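## Task

Place the white earphones in the small chest's bottom drawer and the black earphones in its middle drawer; at the end all drawers must be closed and the chest must still stand upright.

## Robot and tools

Robot: two arms, left_arm and right_arm, each with a parallel two-finger gripper. The scene frame has its origin at table-top height, midway between the nominal arm bases, a little behind the table's near edge. +z is up, +x points out over the table, and left_arm sits on the +y side. Arm names do not match image sides. Calibrated bases: left_arm at about (+0.005, +0.302, -0.002) m and right_arm at about (+0.003, -0.316, +0.001) m, both nearly unrotated. Each arm reports its hand pose, velocities, targets and wrist-camera pose in its own base frame. Fixed cameras and the table use the scene frame. The gripper's fingers point along its +z axis and close along its y axis. end_effector_position is the point between the pads, about 1 cm short of the tips. Reported positions can be off by a few centimetres, more at long reach.

One row of numbers (used by both motion tools): 14 numbers, each in [-1, 1]. Order: dx, dy, dz, rx, ry, rz, opening for left_arm, then the same seven for right_arm. Always send all 14, even if only one arm moves. The six pose numbers are an offset, not a pose. They are measured from that arm's Hand target as it stands when the action or move begins, along that arm's own base axes. 1.0 equals 0.6 m or 180 degrees. rx, ry, rz form a single rotation vector, turning about the Hand target's position. The opening is absolute: +1 means fully open (0.094 m) and -1 means closed. Six zeros ask nothing new of an arm. The opening number is always a command, so resend the current value to keep a grip; writing 0 would half-open it.

execute_actions(actions, cameras): actions is a list of actions. Each action is a table of up to 15 rows, with one row per 1/30 s control step. A short table repeats its last row until step 15. Every row in an action counts from the pose at that action's start, not from the row before. A new action starts from the updated Hand target, so repeating an offset moves the arm again. An empty list returns images and the scene number and task. cameras takes names, ["all"] or [].

move(target, speed, blend, opening_speed, grip_force, blocking, cameras): target is one 14-number row or a list of up to 15 rows. Every row is an offset from the same starting Hand targets, not chained. The grippers travel in straight lines, and all arms arrive together, within 10 s overall. speed is in m/s, from 0.002 to 2.9, default 0.25. Turning is capped at twice that in rad/s. It can be one value or one per target. blend is a corner radius in metres, one value or one per target; 0 means stop at each target. opening_speed is in scale units per second, 0.2 or more; use it to close gently on fragile items. grip_force is newtons per pad, 10 to 50, one value or one per arm. It stays in effect until changed, and lower values close slowly. blocking=false returns after about 0.5 s while the move continues. Paths ignore obstacles and the other arm. Faster moves overshoot and hit harder. Do not route a path near an arm's own base, because the elbow can whip round. The result adds a 'move:' line with the ending (done, off_target, moving, held, fault) and any limits (paced = the pose sent was clipped; held = steps were withheld). done means at rest within 10 mm and 2 degrees. It says nothing about contact.

wait(seconds, cameras): runs the scene for 0 to 3600 s without new commands. It returns early if a running move ends. stop(cameras): brakes a running move. Braking needs some distance. zoom_image(camera, region): magnifies part of the latest image from cam_high, cam_low, cam_left_wrist or cam_right_wrist. region is [x0, y0, x1, y1] in pixels, at most 504 by 504. finished_scene(scene): ends scene 1 or 2 and cannot be undone. Only call it when the goal holds with the robot doing nothing.

Results: Hand target is the last commanded pose after clipping, and it is the base for the next offsets. The gripper often stops short of it. Another execute_actions call, even with zeros, asks again. If the gripper is still short, send the remaining gap as an offset. grip_measured is the finger opening on the command scale. Empty, it reads up to about 2.5 mm wide. On a firm part it reads a little narrower than the part. Tool commands lists current commands. A Joint velocities line may be omitted when all are within noise. Joint torques are noisy, offset, and include friction. Step readings list positions during an action. Camera images: cam_high, cam_low (fixed, on a beam behind the arms), plus one wrist camera per arm, each 672x504. Calibration is approximate.

Control details: the commanded orientation is clipped to within 40 degrees of the gripper's current orientation at each step. Friction and gravity can leave the gripper low, short or tilted. Small moves may go nowhere or sideways, so check the pose after each move. To stop an arm pushing on something, command it back past its current position. To release, command an opening well above grip_measured. Joint limits (rad): waist -2.618 to 3.054, shoulder 0 to 3.142, elbow 0 to 3.142 (straight at 2.901), wrist pitch ±1.571, wrist yaw ±1.571, wrist roll ±2.094.

Avoid: dropping items or letting go of moving ones. Do not let anything fall or leave it off the table. No slams or hard pushes, especially into fixed hardware: the bar, the spacers, the plate behind the bases and the low rail. No contact between the two arms, including grippers, housings, wrist cameras, or closing one gripper on the other's fingers. Do not strain the camera cables. Do not tip the chest. Prevent motor heating by not holding loads or reaching out for long periods. A MOTOR HOT line appears at 75 °C, a fault fold happens at 90 °C, and the arm collapses at 100 °C. Loose objects may occasionally get nudged by the scene.

Each tool is called after ">>>" as name([rows], argument=value, ...), one row to a line, values as JSON.

## Session

I'll start by looking at the scene.

>>> execute_actions(actions=[])

Scene clock: 0.00 s.
left_arm: end_effector_position=(+0.3986, +0.0095, +0.1092) grip_measured=+1.000 end_effector_quat_wxyz=(+0.604, -0.036, +0.793, +0.074) | right_arm: end_effector_position=(+0.3961, -0.0245, +0.0929) grip_measured=+1.000 end_effector_quat_wxyz=(+0.571, +0.039, +0.820, -0.024)
Joint positions: left_arm=[-0.079 1.543 0.367 0.905 -0.237 0.01 0.094] | right_arm=[-0.042 1.527 0.383 0.789 0.046 0.022 0.094]
Joint velocities: within noise
Joint torques (N m): no reading
Heat: left arm: 30 °C; right arm: 29 °C.
Hand target: left_arm +0.4020, +0.0099, +0.1185; +0.615, -0.039, +0.784, +0.073 | right_arm +0.3978, -0.0248, +0.0969; +0.575, +0.040, +0.817, -0.025
Tool commands: left_gripper/opening=+1.0 right_gripper/opening=+1.0

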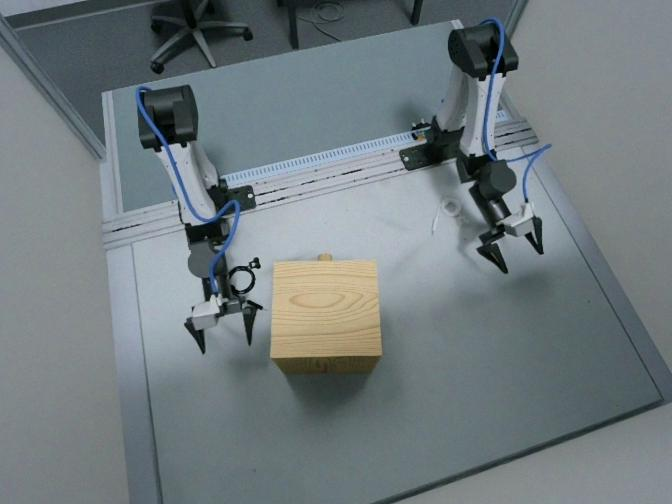

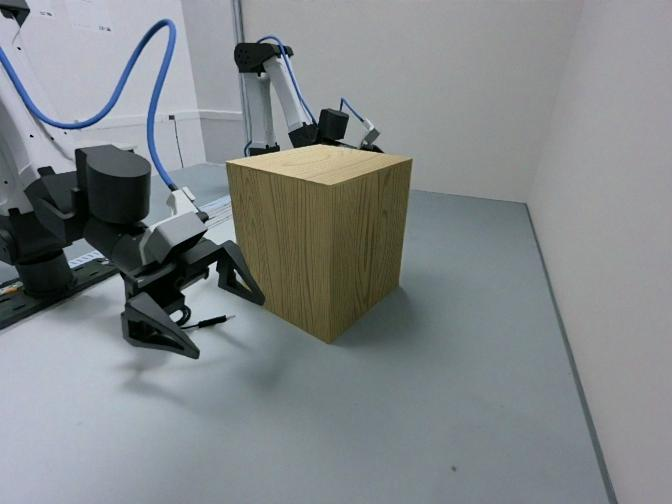

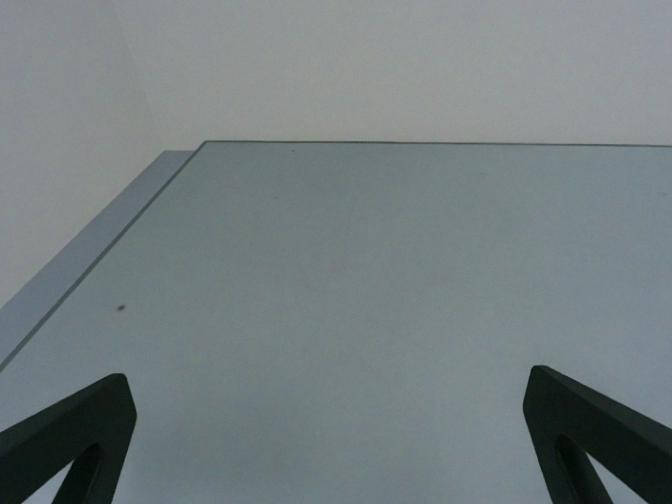

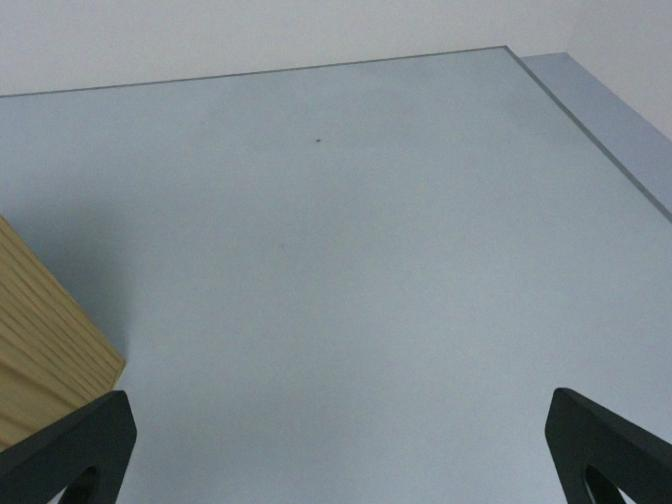

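>>> zoom_image(camera="cam_high", region=[160, 200, 412, 389])

>>> zoom_image(camera="cam_high", region=[400, 160, 568, 286])

>>> zoom_image(camera="cam_low", region=[60, 120, 460, 420])

Scaled by 2.000 from the camera's image (finer frame: 960x720).

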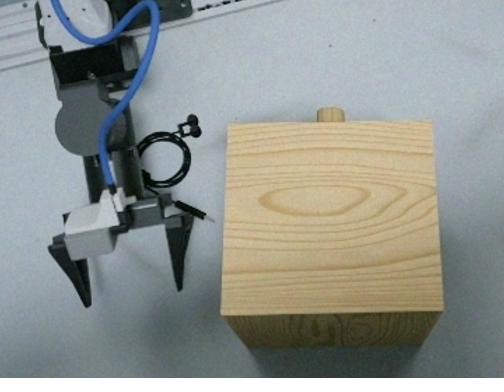

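Scaled by 3.000 from the camera's image (finer frame: 960x720).

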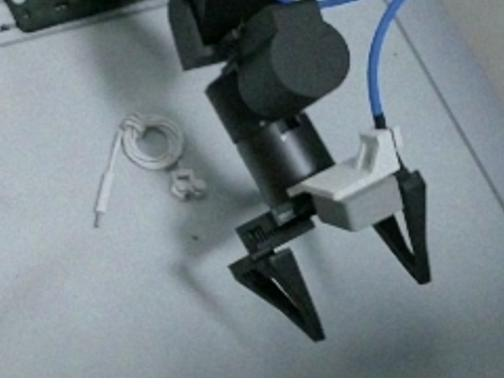

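Scaled by 1.260 from the camera's image (finer frame: 960x720).

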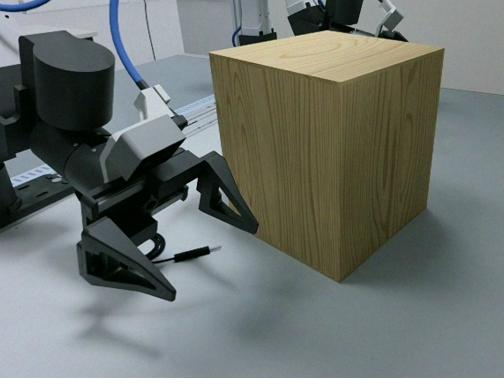

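>>> move(target=[-0.3593, -0.3995, 0.1742, -0.0262, -0.0046, -0.3525, 1.0, -0.3017, 0.0957, 0.1068, -0.0117, 0.2519, 0.0817, 1.0], speed=0.4, cameras=["all"])

Scene clock: 21.77 s.
left_arm: end_effector_position=(+0.1832, -0.2279, +0.2020) grip_measured=+1.000 end_effector_quat_wxyz=(+0.549, +0.363, +0.695, -0.290) | right_arm: end_effector_position=(+0.2156, +0.0284, +0.1554) grip_measured=+1.000 end_effector_quat_wxyz=(+0.215, -0.085, +0.973, +0.010)
Joint positions: left_arm=[-0.793 0.585 0.345 0.005 0.17 0.037 0.094] | right_arm=[0.129 0.95 0.918 -1.105 -0.002 -0.044 0.094]
Joint torques (N m): left_arm=[-0.31 0.16 10.63 2.17 -0.16 -0.17] | right_arm=[0.29 -0.18 8.79 1.09 -0.16 0.06]
Heat: left arm: 33 °C; right arm: 38 °C.
Hand target: left_arm +0.1865, -0.2298, +0.2231; +0.565, +0.355, +0.685, -0.292 | right_arm +0.2167, +0.0326, +0.1610; +0.216, -0.085, +0.973, +0.019
Off the commanded pose: left_arm 0.021 m, 2 deg | right_arm 0.007 m, 1 deg.
move: off_target (left_arm)
cam_left_wrist: T_world_to_cam=[[-0.82547, -0.56424, -0.01539, 0.02488], [-0.34875, 0.53128, -0.77209, 0.37571], [0.44382, -0.63196, -0.63533, -0.00725]] pos_world=[0.15479, -0.19015, 0.28586]
cam_right_wrist: T_world_to_cam=[[0.15013, -0.98856, 0.01467, -0.00809], [-0.98865, -0.1502, -0.00381, 0.25861], [0.00597, -0.01394, -0.99989, 0.24553]] pos_world=[0.25542, 0.03427, 0.24661]

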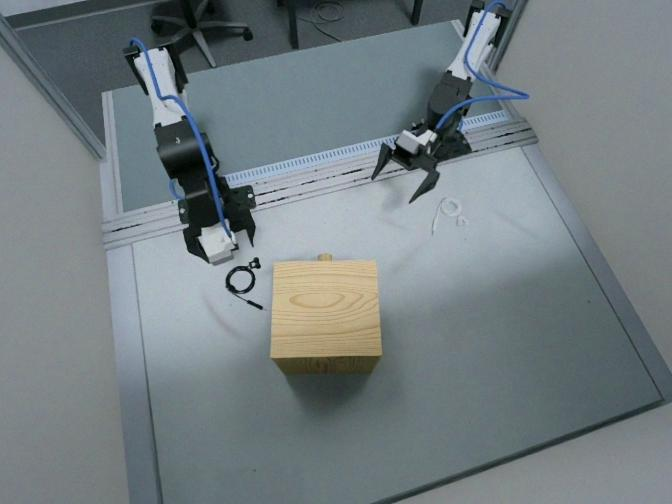

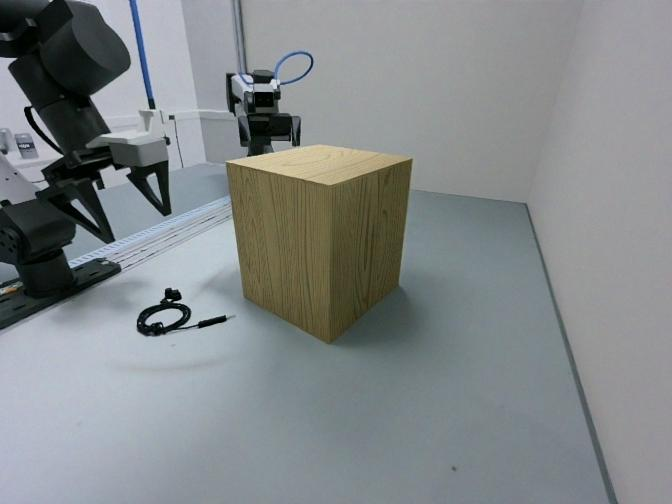

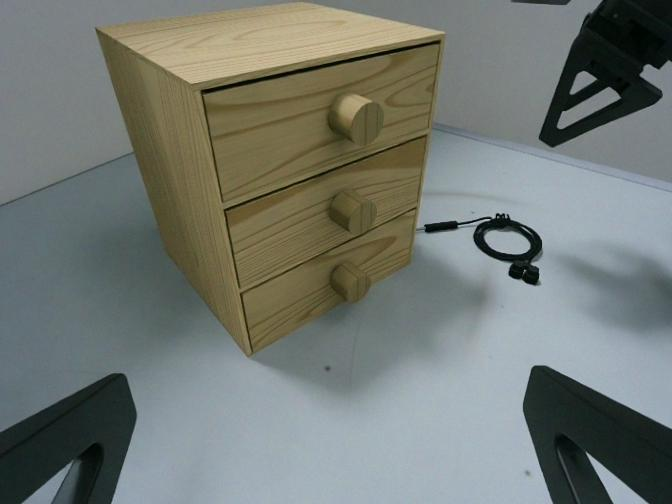

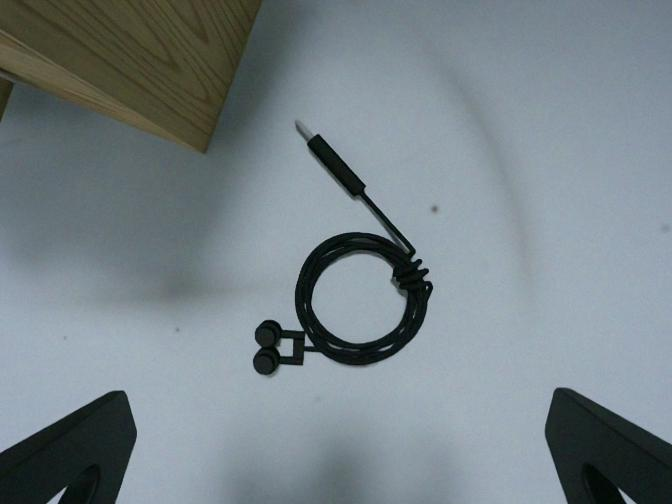

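>>> zoom_image(camera="cam_left_wrist", region=[90, 0, 560, 370])

>>> zoom_image(camera="cam_right_wrist", region=[230, 100, 480, 400])

Scaled by 1.072 from the camera's image (finer frame: 960x720).

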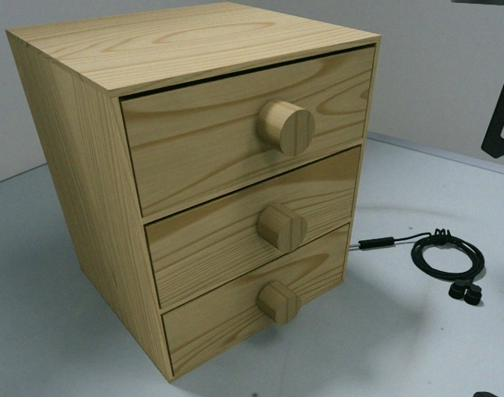

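Scaled by 1.680 from the camera's image (finer frame: 960x720).

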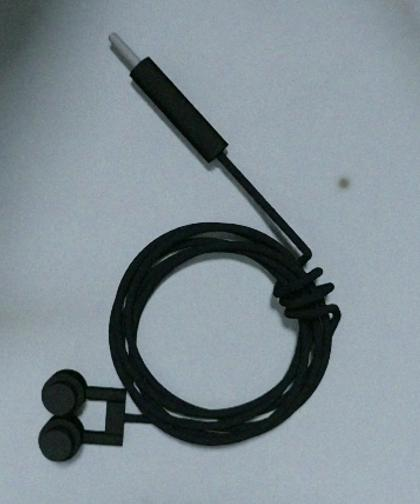

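>>> zoom_image(camera="cam_left_wrist", region=[200, 180, 440, 360])

>>> zoom_image(camera="cam_left_wrist", region=[200, 20, 440, 200])

>>> zoom_image(camera="cam_high", region=[405, 170, 489, 254])

Scaled by 2.100 from the camera's image (finer frame: 960x720).

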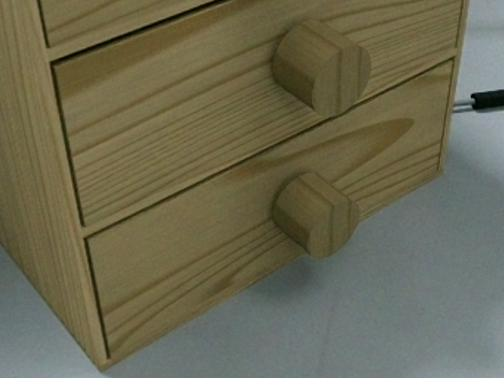

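Scaled by 2.100 from the camera's image (finer frame: 960x720).

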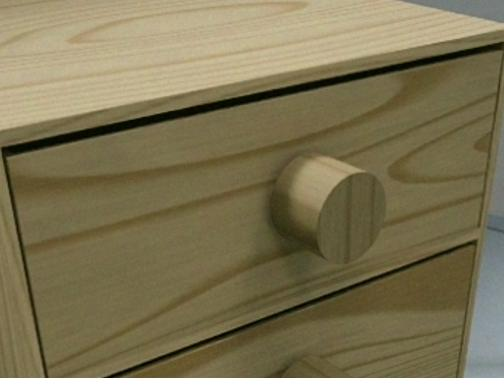

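Scaled by 6.000 from the camera's image (finer frame: 960x720).

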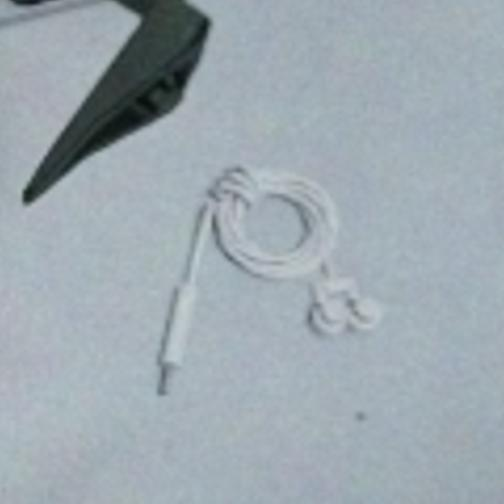

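>>> zoom_image(camera="cam_high", region=[170, 200, 310, 320])

>>> zoom_image(camera="cam_low", region=[0, 60, 260, 360])

Scaled by 3.600 from the camera's image (finer frame: 960x720).

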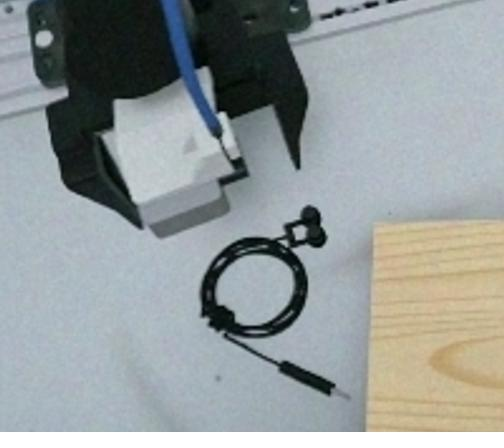

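Scaled by 1.680 from the camera's image (finer frame: 960x720).

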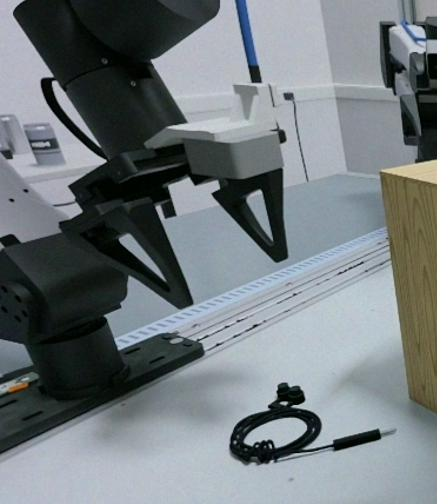

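>>> zoom_image(camera="cam_high", region=[256, 240, 400, 390])

>>> zoom_image(camera="cam_low", region=[210, 130, 430, 350])

Scaled by 3.360 from the camera's image (finer frame: 960x720).

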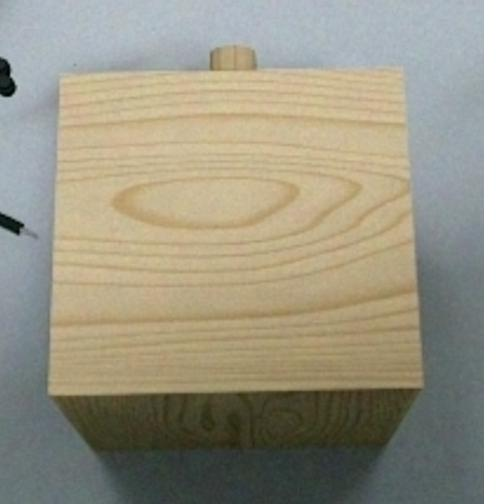

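Scaled by 2.291 from the camera's image (finer frame: 960x720).

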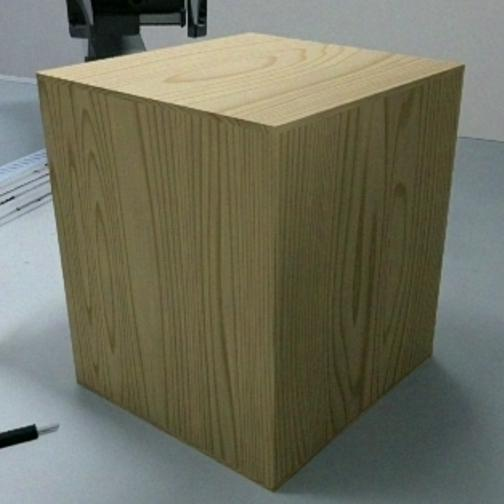

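>>> move(target=[0.0595, -0.2565, -0.2718, 0.0034, 0.0045, 0.199, 0.38, 0, 0, 0, 0, 0, 0, 1.0], speed=0.3, cameras=["cam_high", "cam_low", "cam_left_wrist"])

Scene clock: 53.27 s.
left_arm: end_effector_position=(+0.2203, -0.3768, +0.0525) grip_measured=+0.383 end_effector_quat_wxyz=(+0.610, +0.141, +0.774, -0.096) | right_arm: end_effector_position=(+0.2155, +0.0284, +0.1554) grip_measured=+1.000 end_effector_quat_wxyz=(+0.215, -0.085, +0.973, +0.010)
Joint positions: left_arm=[-1.384 2.046 0.728 0.865 -0.999 -0.365 0.065] | right_arm=[0.129 0.95 0.918 -1.105 -0.002 -0.044 0.094]
Joint torques (N m): left_arm=[-0.01 -6.39 6.41 2.01 -0.44 0.03] | right_arm=[0.24 -0.21 8.79 1.08 -0.17 0.06]
Heat: left arm: 36 °C; right arm: 38 °C.
Hand target: left_arm +0.2222, -0.3837, +0.0600; +0.621, +0.128, +0.767, -0.103 | right_arm +0.2167, +0.0326, +0.1610; +0.216, -0.085, +0.973, +0.019
Off the commanded pose: left_arm 0.010 m, 2 deg | right_arm 0.007 m, 1 deg.
move: done
cam_left_wrist: T_world_to_cam=[[-0.33994, -0.9395, -0.04213, -0.2778], [-0.59174, 0.2485, -0.76687, 0.29903], [0.73094, -0.23576, -0.64042, -0.12659]] pos_world=[0.17504, -0.36515, 0.13654]

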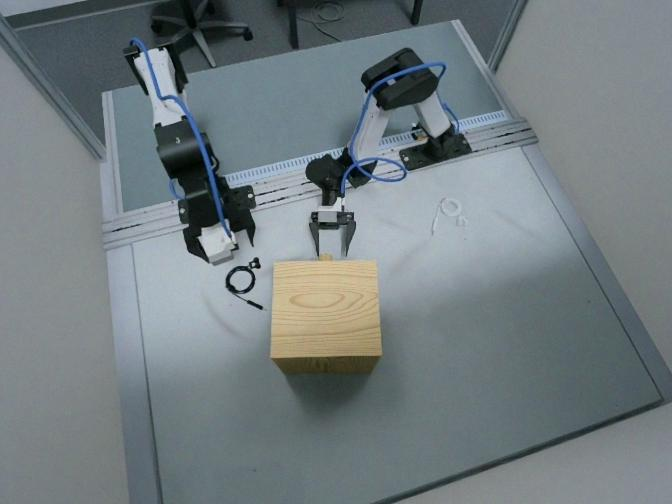

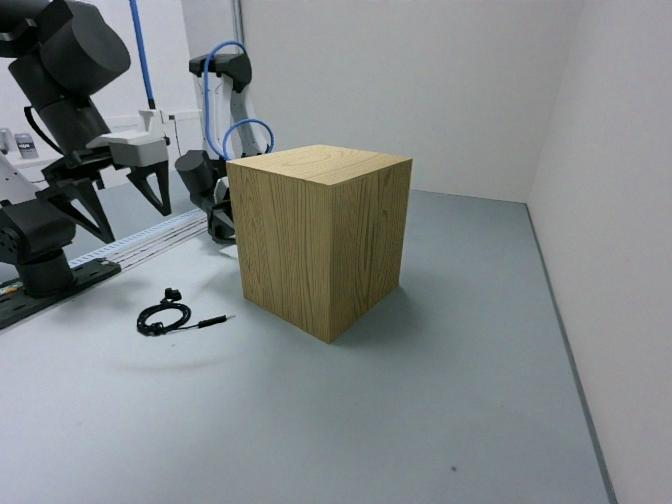

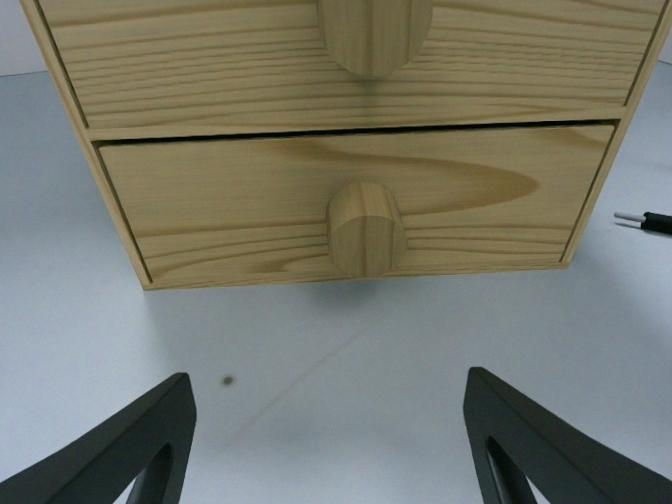

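>>> move(target=[0.1085, -0.0588, -0.0117, 0, 0, 0.003, 0.38, 0, 0, 0, 0, 0, 0, 1.0], speed=0.12, cameras=["cam_left_wrist"])

Scene clock: 57.63 s.
left_arm: end_effector_position=(+0.2826, -0.4115, +0.0486) grip_measured=+0.383 end_effector_quat_wxyz=(+0.616, +0.129, +0.771, -0.092) | right_arm: end_effector_position=(+0.2155, +0.0284, +0.1554) grip_measured=+1.000 end_effector_quat_wxyz=(+0.215, -0.085, +0.973, +0.010)
Joint positions: left_arm=[-1.245 2.199 0.952 0.88 -0.898 -0.274 0.065] | right_arm=[0.129 0.95 0.918 -1.105 -0.002 -0.044 0.094]
Joint torques (N m): left_arm=[0.75 -7.64 6.95 2 -0.12 -0.01] | right_arm=[0.31 -0.16 8.76 1.08 -0.17 0.05]
Heat: left arm: 36 °C; right arm: 38 °C.
Hand target: left_arm +0.2872, -0.4190, +0.0530; +0.621, +0.124, +0.767, -0.100 | right_arm +0.2168, +0.0326, +0.1610; +0.216, -0.085, +0.973, +0.019
Off the commanded pose: left_arm 0.010 m, 1 deg | right_arm 0.007 m, 1 deg.
move: done
cam_left_wrist: T_world_to_cam=[[-0.31616, -0.948, -0.03656, -0.29988], [-0.58908, 0.22637, -0.77572, 0.33208], [0.74366, -0.22372, -0.63002, -0.18189]] pos_world=[0.23607, -0.40015, 0.13205]

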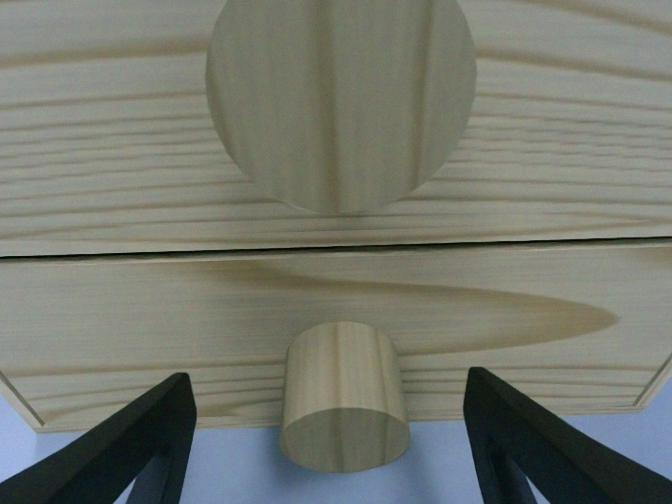

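>>> move([
  [0.0035, -0.0068, -0.0133, 0, 0, 0, 0.38, 0, 0, 0, 0, 0, 0, 1.0],
  [0.0035, -0.0068, -0.0133, 0, 0, 0, -0.5, 0, 0, 0, 0, 0, 0, 1.0],
], speed=0.1, opening_speed=1.2, cameras=["cam_left_wrist"])

Scene clock: 60.63 s.
left_arm: end_effector_position=(+0.2836, -0.4155, +0.0385) grip_measured=-0.422 end_effector_quat_wxyz=(+0.614, +0.134, +0.773, -0.088) | right_arm: end_effector_position=(+0.2155, +0.0284, +0.1554) grip_measured=+1.000 end_effector_quat_wxyz=(+0.215, -0.085, +0.973, +0.010)
Joint positions: left_arm=[-1.245 2.236 0.974 0.882 -0.896 -0.272 0.027] | right_arm=[0.129 0.95 0.918 -1.105 -0.002 -0.044 0.094]
Joint torques (N m): left_arm=[0.92 -7.77 6.95 2.13 -0.1 0] | right_arm=[0.27 -0.17 8.77 1.08 -0.17 0.05]
Heat: left arm: 37 °C; right arm: 39 °C.
Hand target: left_arm +0.2893, -0.4231, +0.0450; +0.621, +0.124, +0.767, -0.100 | right_arm +0.2168, +0.0326, +0.1610; +0.216, -0.085, +0.973, +0.019
Off the commanded pose: left_arm 0.011 m, 2 deg | right_arm 0.007 m, 1 deg.
move: off_target (left_arm); target 2's new opening was sent with left_arm's hand 0.012 m and 2 deg from that target
cam_left_wrist: T_world_to_cam=[[-0.31919, -0.94648, -0.0479, -0.3018], [-0.59161, 0.23849, -0.77014, 0.33132], [0.74035, -0.21748, -0.63607, -0.1861]] pos_world=[0.23747, -0.40514, 0.12233]

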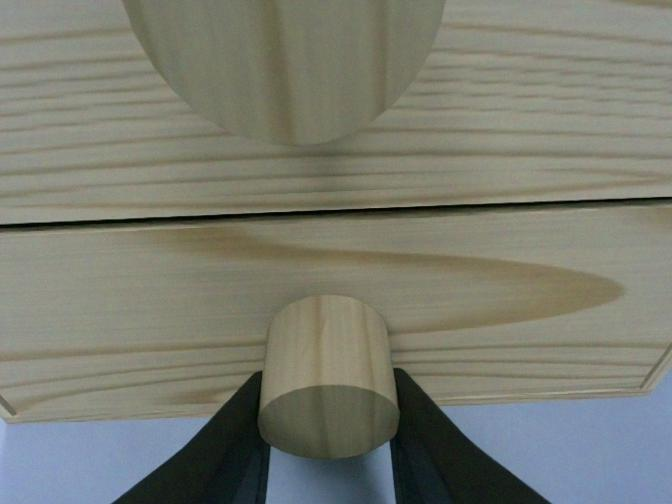

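>>> move(target=[-0.1737, 0.0588, 0, 0, 0, 0, -0.5, 0, 0, 0, 0, 0, 0, 1.0], speed=0.12, cameras=["cam_high", "cam_left_wrist", "cam_right_wrist"])

Scene clock: 62.93 s.
left_arm: end_effector_position=(+0.1884, -0.3880, +0.0340) grip_measured=-0.422 end_effector_quat_wxyz=(+0.619, +0.134, +0.768, -0.089) | right_arm: end_effector_position=(+0.2155, +0.0284, +0.1554) grip_measured=+1.000 end_effector_quat_wxyz=(+0.215, -0.085, +0.973, +0.010)
Joint positions: left_arm=[-1.491 2.141 0.78 0.837 -1.122 -0.449 0.027] | right_arm=[0.129 0.95 0.918 -1.105 -0.002 -0.044 0.094]
Joint torques (N m): left_arm=[-0.47 -10.45 3.28 1.55 -0.36 -0.25] | right_arm=[0.27 -0.16 8.77 1.08 -0.17 0.06]
Heat: left arm: 36 °C; right arm: 39 °C.
Hand target: left_arm +0.1852, -0.3878, +0.0450; +0.621, +0.124, +0.767, -0.100 | right_arm +0.2168, +0.0326, +0.1610; +0.216, -0.085, +0.973, +0.019
Off the commanded pose: left_arm 0.011 m, 2 deg | right_arm 0.007 m, 1 deg.
move: off_target (left_arm)
cam_left_wrist: T_world_to_cam=[[-0.31969, -0.94625, -0.049, -0.30616], [-0.57998, 0.23631, -0.7796, 0.26224], [0.74928, -0.22081, -0.62436, -0.11579]] pos_world=[0.14098, -0.37724, 0.11714]
cam_right_wrist: T_world_to_cam=[[0.15013, -0.98856, 0.01473, -0.00809], [-0.98865, -0.1502, -0.0035, 0.25843], [0.00567, -0.01404, -0.99989, 0.24551]] pos_world=[0.25532, 0.03427, 0.24651]

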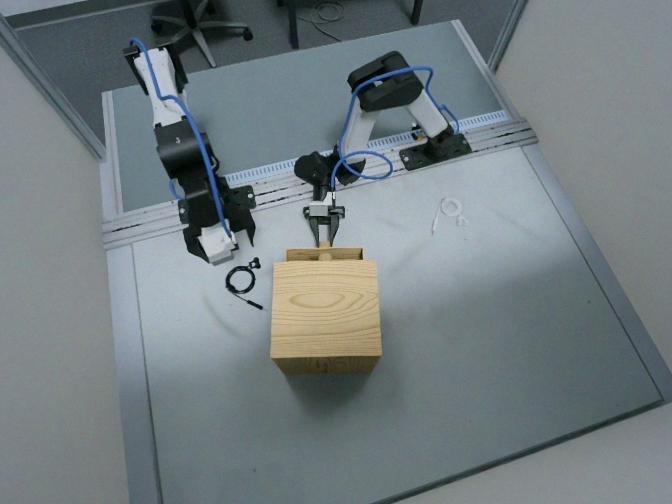

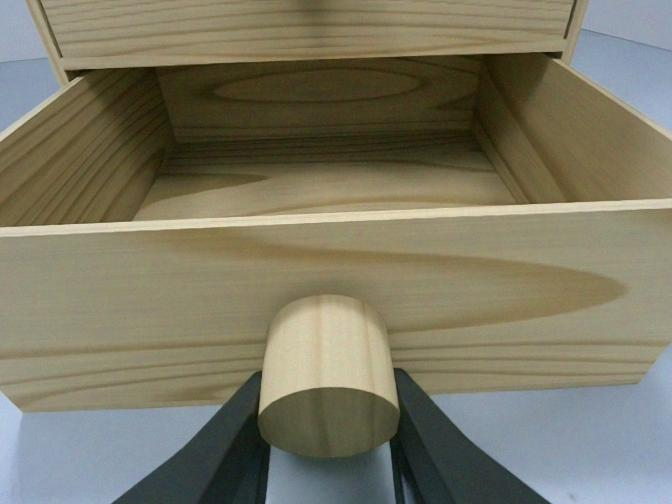

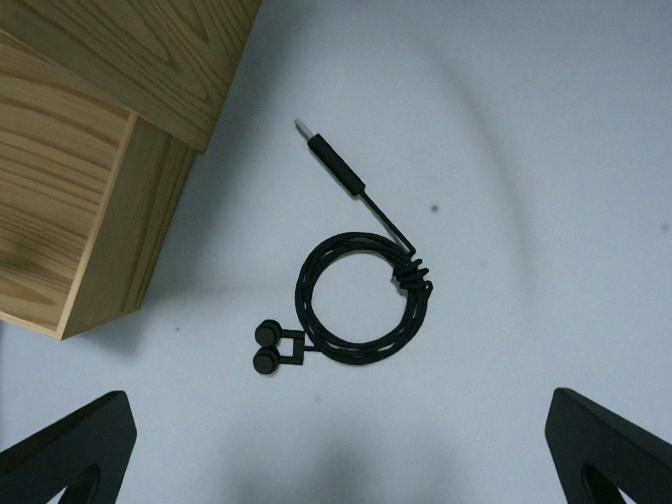

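>>> move(target=[-0.0631, 0.0214, 0, 0, 0, 0, -0.5, 0, 0, 0, 0, 0, 0, 1.0], speed=0.1, cameras=["cam_high", "cam_left_wrist", "cam_right_wrist"])

Scene clock: 64.87 s.
left_arm: end_effector_position=(+0.1494, -0.3743, +0.0341) grip_measured=-0.422 end_effector_quat_wxyz=(+0.619, +0.136, +0.768, -0.090) | right_arm: end_effector_position=(+0.2155, +0.0284, +0.1554) grip_measured=+1.000 end_effector_quat_wxyz=(+0.215, -0.085, +0.973, +0.010)
Joint positions: left_arm=[-1.608 2.085 0.74 0.671 -1.215 -0.61 0.027] | right_arm=[0.129 0.95 0.918 -1.105 -0.002 -0.044 0.094]
Joint torques (N m): left_arm=[-0.32 -9.74 4.04 1.31 -0.48 -0.29] | right_arm=[0.25 -0.16 8.81 1.07 -0.17 0.05]
Heat: left arm: 36 °C; right arm: 39 °C.
Hand target: left_arm +0.1472, -0.3750, +0.0450; +0.621, +0.124, +0.767, -0.100 | right_arm +0.2168, +0.0326, +0.1610; +0.216, -0.085, +0.973, +0.019
Off the commanded pose: left_arm 0.011 m, 2 deg | right_arm 0.007 m, 1 deg.
move: off_target (left_arm)
cam_left_wrist: T_world_to_cam=[[-0.32456, -0.94453, -0.05033, -0.30412], [-0.57905, 0.24048, -0.77902, 0.23787], [0.74791, -0.2237, -0.62497, -0.08442]] pos_world=[0.10217, -0.36334, 0.11724]
cam_right_wrist: T_world_to_cam=[[0.15013, -0.98856, 0.01473, -0.00809], [-0.98865, -0.1502, -0.0035, 0.25843], [0.00567, -0.01404, -0.99989, 0.24551]] pos_world=[0.25532, 0.03427, 0.24651]

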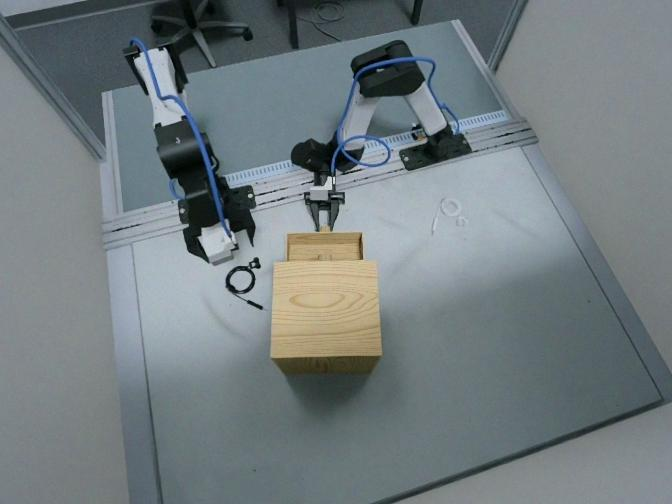

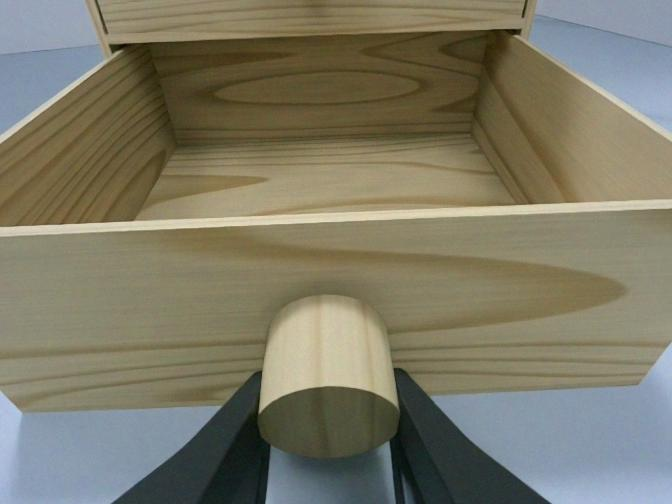

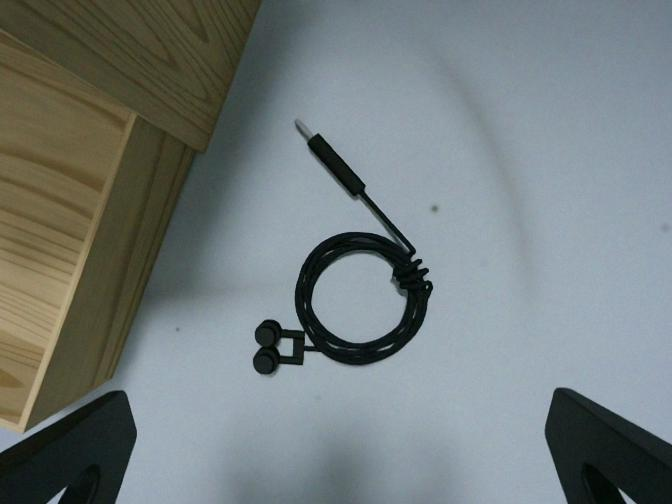

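>>> move([
  [0, 0, 0, 0, 0, 0, 0.4, 0, 0, 0, 0, 0, 0, 1.0],
  [-0.0315, 0.0107, 0.1167, 0, 0, 0, 0.4, 0, 0, 0, 0, 0, 0, 1.0],
  [0.1713, 0.2917, 0.2583, 0.0379, 0.151, 0.0454, 0.4, 0.018, 0.015, -0.054, 0.001, -0.028, -0.045, 1.0],
  [0.038, 0.625, 0.1667, 0.053, 0.2905, 0.0822, 0.4, 0.0358, 0.0293, -0.1083, 0.0018, -0.0557, -0.0909, 1.0],
], speed=0.35, blend=[0, 0.02, 0.05, 0], cameras=["all"])

Scene clock: 77.43 s.
left_arm: end_effector_position=(+0.1651, +0.0009, +0.1331) grip_measured=+0.397 end_effector_quat_wxyz=(+0.203, +0.018, +0.979, -0.001) | right_arm: end_effector_position=(+0.2376, +0.0512, +0.0992) grip_measured=+1.000 end_effector_quat_wxyz=(+0.301, +0.049, +0.952, -0.010)
Joint positions: left_arm=[0.025 0.735 0.776 -1.203 0.019 0.058 0.066] | right_arm=[0.408 0.92 0.605 -0.703 0.276 0.432 0.094]
Joint torques (N m): left_arm=[0.88 0.69 9.2 1.14 0.11 0.03] | right_arm=[0.29 -0.2 6.34 1.47 0.31 0.07]
Heat: left arm: 36 °C; right arm: 40 °C.
Hand target: left_arm +0.1701, +0.0000, +0.1449; +0.216, +0.020, +0.976, -0.005 | right_arm +0.2383, +0.0502, +0.0960; +0.301, +0.053, +0.952, -0.016
Off the commanded pose: left_arm 0.013 m, 2 deg | right_arm 0.003 m, 1 deg.
move: off_target (left_arm)
cam_left_wrist: T_world_to_cam=[[-0.05322, -0.99849, -0.01366, 0.01066], [-0.99749, 0.05252, 0.04752, 0.19306], [-0.04674, 0.01615, -0.99878, 0.23029]] pos_world=[0.20391, -0.00322, 0.22098]
cam_right_wrist: T_world_to_cam=[[-0.11848, -0.99284, -0.01502, 0.07891], [-0.97649, 0.11924, -0.17958, 0.28425], [0.18009, -0.00661, -0.98363, 0.14608]] pos_world=[0.2606, 0.04542, 0.19592]

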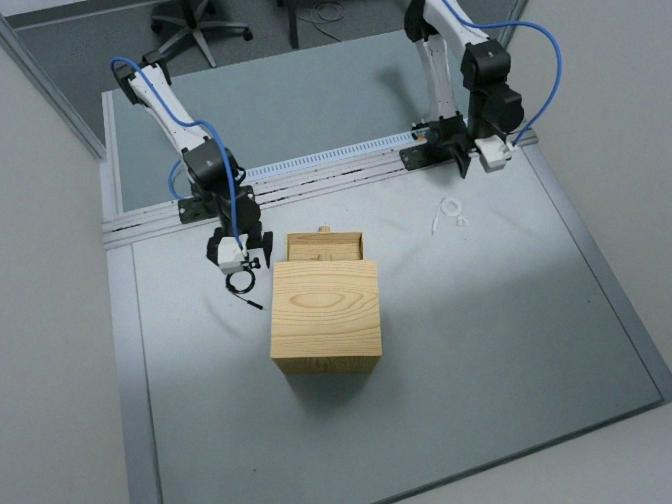

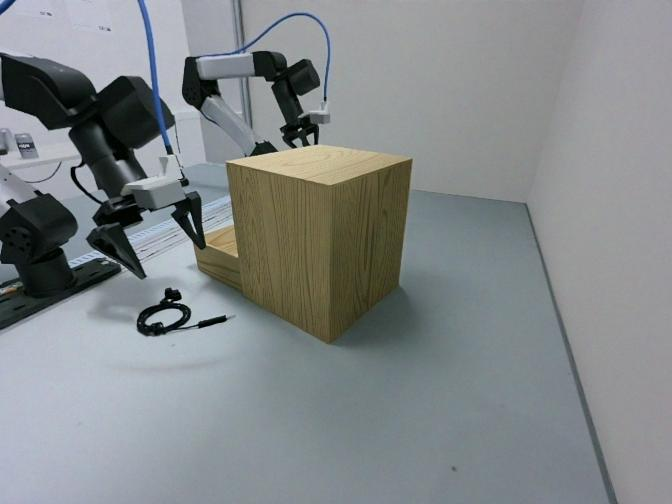

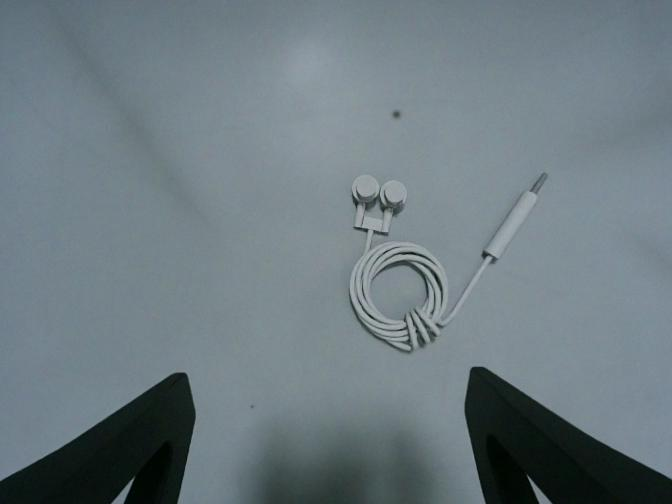

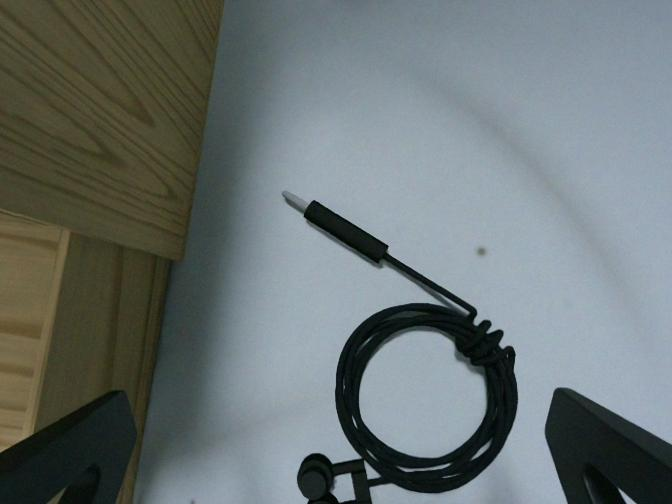

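>>> move(target=[0.0065, -0.024, -0.1468, 0, 0, 0, -0.319, -0.0098, -0.0038, -0.0737, 0, 0, 0, -0.255], speed=0.2, cameras=["cam_left_wrist", "cam_right_wrist"])

Scene clock: 82.23 s.
left_arm: end_effector_position=(+0.1709, -0.0158, +0.0601) grip_measured=-0.316 end_effector_quat_wxyz=(+0.212, +0.023, +0.977, -0.011) | right_arm: end_effector_position=(+0.2321, +0.0494, +0.0546) grip_measured=-0.252 end_effector_quat_wxyz=(+0.300, +0.049, +0.953, -0.010)
Joint positions: left_arm=[-0.105 0.69 0.466 -0.919 -0.013 -0.055 0.032] | right_arm=[0.411 0.931 0.431 -0.519 0.276 0.436 0.035]
Joint torques (N m): left_arm=[-0.29 0.55 5.3 1.53 -0.16 -0.15] | right_arm=[0.18 -0.14 6.2 1.48 0.32 0.06]
Heat: left arm: 36 °C; right arm: 39 °C.
Hand target: left_arm +0.1740, -0.0144, +0.0570; +0.216, +0.020, +0.976, -0.005 | right_arm +0.2323, +0.0479, +0.0518; +0.300, +0.053, +0.952, -0.016
Off the commanded pose: left_arm 0.005 m, 1 deg | right_arm 0.003 m, 1 deg.
move: done
cam_left_wrist: T_world_to_cam=[[-0.06758, -0.99771, 0.00308, -0.00529], [-0.99731, 0.06764, 0.02809, 0.20456], [-0.02823, -0.00117, -0.9996, 0.15457]] pos_world=[0.20802, -0.01893, 0.14878]
cam_right_wrist: T_world_to_cam=[[-0.11872, -0.99281, -0.01527, 0.07593], [-0.97675, 0.11954, -0.17794, 0.27109], [0.17848, -0.00621, -0.98392, 0.10359]] pos_world=[0.25531, 0.04362, 0.15132]

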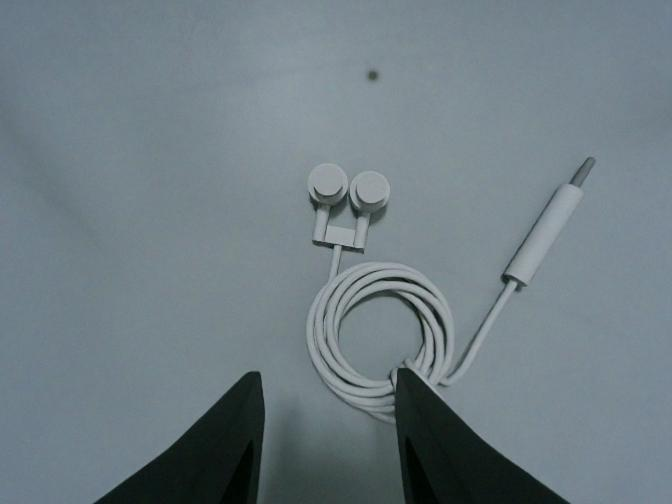

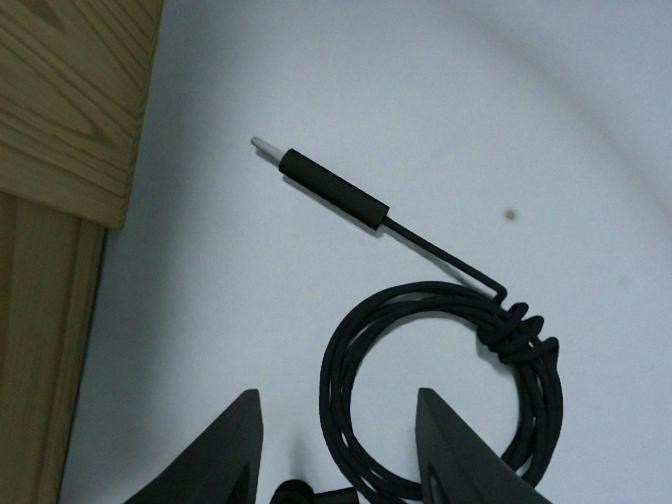

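>>> move(target=[-0.002, 0.005, -0.075, 0, 0, 0, -0.319, 0.0025, 0.0005, -0.0233, 0, 0, 0, -0.255], speed=0.12, cameras=["cam_left_wrist", "cam_right_wrist"])

Scene clock: 85.13 s.
left_arm: end_effector_position=(+0.1704, -0.0132, +0.0149) grip_measured=-0.316 end_effector_quat_wxyz=(+0.212, +0.020, +0.977, -0.008) | right_arm: end_effector_position=(+0.2338, +0.0502, +0.0408) grip_measured=-0.252 end_effector_quat_wxyz=(+0.300, +0.049, +0.953, -0.010)
Joint positions: left_arm=[-0.09 0.71 0.291 -0.724 -0.013 -0.047 0.032] | right_arm=[0.411 0.968 0.386 -0.438 0.276 0.436 0.035]
Joint torques (N m): left_arm=[0.83 0.51 5.37 1.51 -0.06 0.01] | right_arm=[0.02 -0.28 6 1.49 0.3 0.04]
Heat: left arm: 36 °C; right arm: 39 °C.
Hand target: left_arm +0.1727, -0.0114, +0.0119; +0.216, +0.020, +0.976, -0.005 | right_arm +0.2339, +0.0483, +0.0378; +0.300, +0.053, +0.952, -0.016
Off the commanded pose: left_arm 0.004 m, 1 deg | right_arm 0.004 m, 1 deg.
move: done
cam_left_wrist: T_world_to_cam=[[-0.06043, -0.99817, -0.0004, -0.00372], [-0.99776, 0.0604, 0.02881, 0.20505], [-0.02874, 0.00214, -0.99958, 0.10963]] pos_world=[0.20752, -0.01633, 0.10368]
cam_right_wrist: T_world_to_cam=[[-0.11866, -0.99281, -0.01565, 0.07674], [-0.97663, 0.11954, -0.17861, 0.27016], [0.1792, -0.00591, -0.9838, 0.08952]] pos_world=[0.25691, 0.04442, 0.13752]

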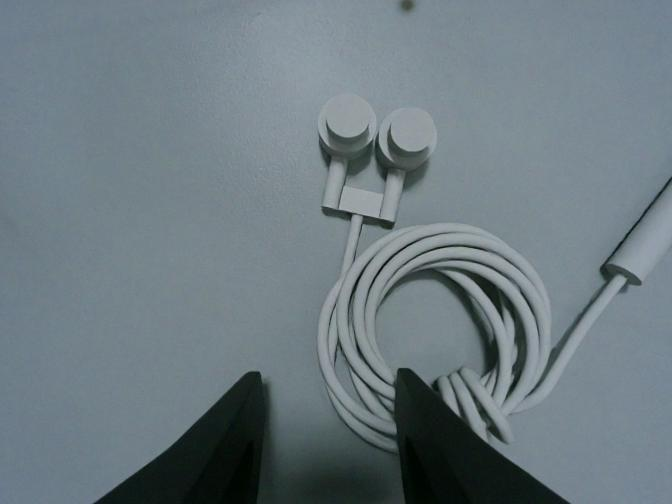

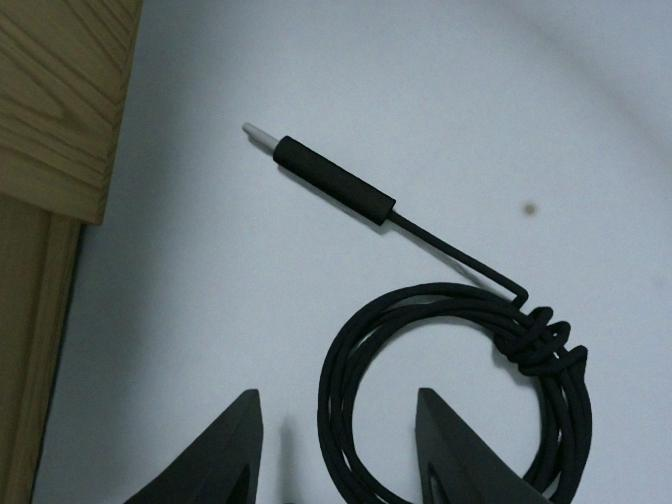

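>>> move([
  [0, 0, 0.02, 0, 0, 0, -0.319, 0, 0, 0, 0, 0, 0, -0.255],
  [0.0173, -0.0101, 0.02, 0, 0, 0, -0.319, 0.0058, 0.0012, -0.008, 0, 0, 0, -0.255],
  [0.0173, -0.0101, -0.0033, 0, 0, 0, -0.319, 0.0058, 0.0012, -0.015, 0, 0, 0, -0.255],
], speed=0.08, cameras=["cam_left_wrist", "cam_right_wrist"])

Scene clock: 89.00 s.
left_arm: end_effector_position=(+0.1814, -0.0191, +0.0134) grip_measured=-0.316 end_effector_quat_wxyz=(+0.212, +0.023, +0.977, -0.011) | right_arm: end_effector_position=(+0.2371, +0.0516, +0.0318) grip_measured=-0.252 end_effector_quat_wxyz=(+0.301, +0.049, +0.952, -0.010)
Joint positions: left_arm=[-0.124 0.796 0.303 -0.65 -0.02 -0.073 0.032] | right_arm=[0.411 1.011 0.363 -0.371 0.276 0.436 0.035]
Joint torques (N m): left_arm=[-0.2 0.03 5.14 1.53 -0.18 -0.14] | right_arm=[-0.4 -0.44 5.96 1.49 0.28 0]
Heat: left arm: 37 °C; right arm: 39 °C.
Hand target: left_arm +0.1831, -0.0174, +0.0099; +0.216, +0.020, +0.976, -0.005 | right_arm +0.2373, +0.0490, +0.0288; +0.301, +0.053, +0.952, -0.016
Off the commanded pose: left_arm 0.004 m, 1 deg | right_arm 0.004 m, 1 deg.
move: done
cam_left_wrist: T_world_to_cam=[[-0.06757, -0.99771, 0.00359, -0.00778], [-0.99731, 0.06764, 0.02825, 0.21654], [-0.02843, -0.00167, -0.99959, 0.10831]] pos_world=[0.21852, -0.02223, 0.10218]
cam_right_wrist: T_world_to_cam=[[-0.11869, -0.9928, -0.01604, 0.07843], [-0.9765, 0.11964, -0.17926, 0.27165], [0.17989, -0.00561, -0.98367, 0.07987]] pos_world=[0.26021, 0.04582, 0.12852]

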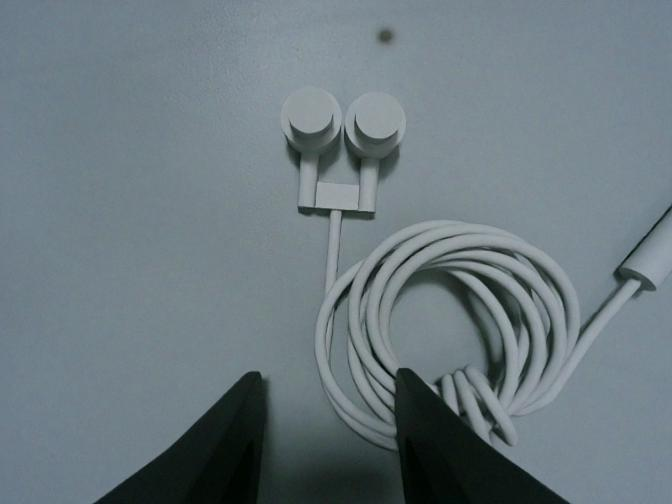

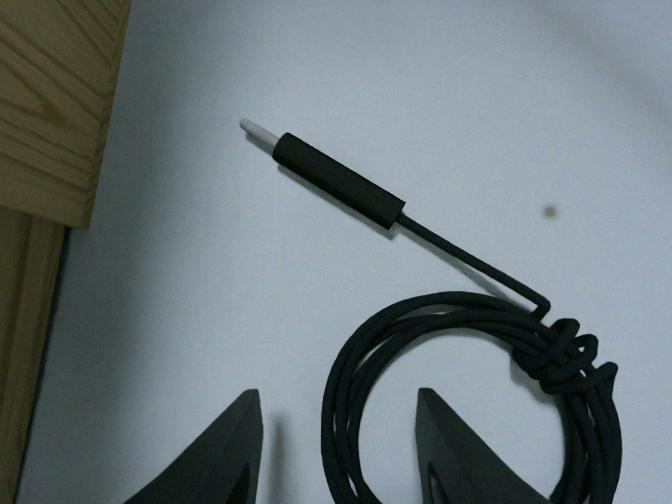

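>>> zoom_image(camera="cam_left_wrist", region=[240, 180, 620, 465])

>>> zoom_image(camera="cam_right_wrist", region=[200, 260, 520, 500])

Scaled by 1.326 from the camera's image (finer frame: 960x720).

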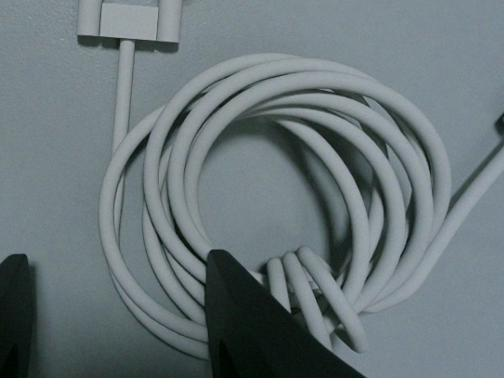

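Scaled by 1.575 from the camera's image (finer frame: 960x720).

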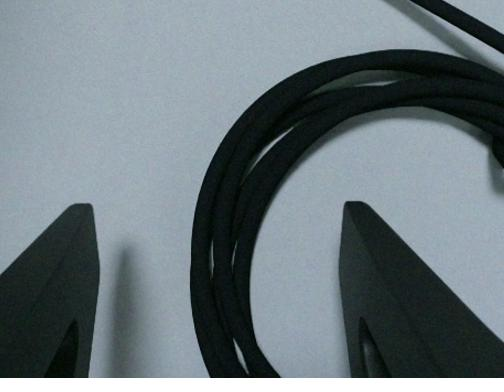

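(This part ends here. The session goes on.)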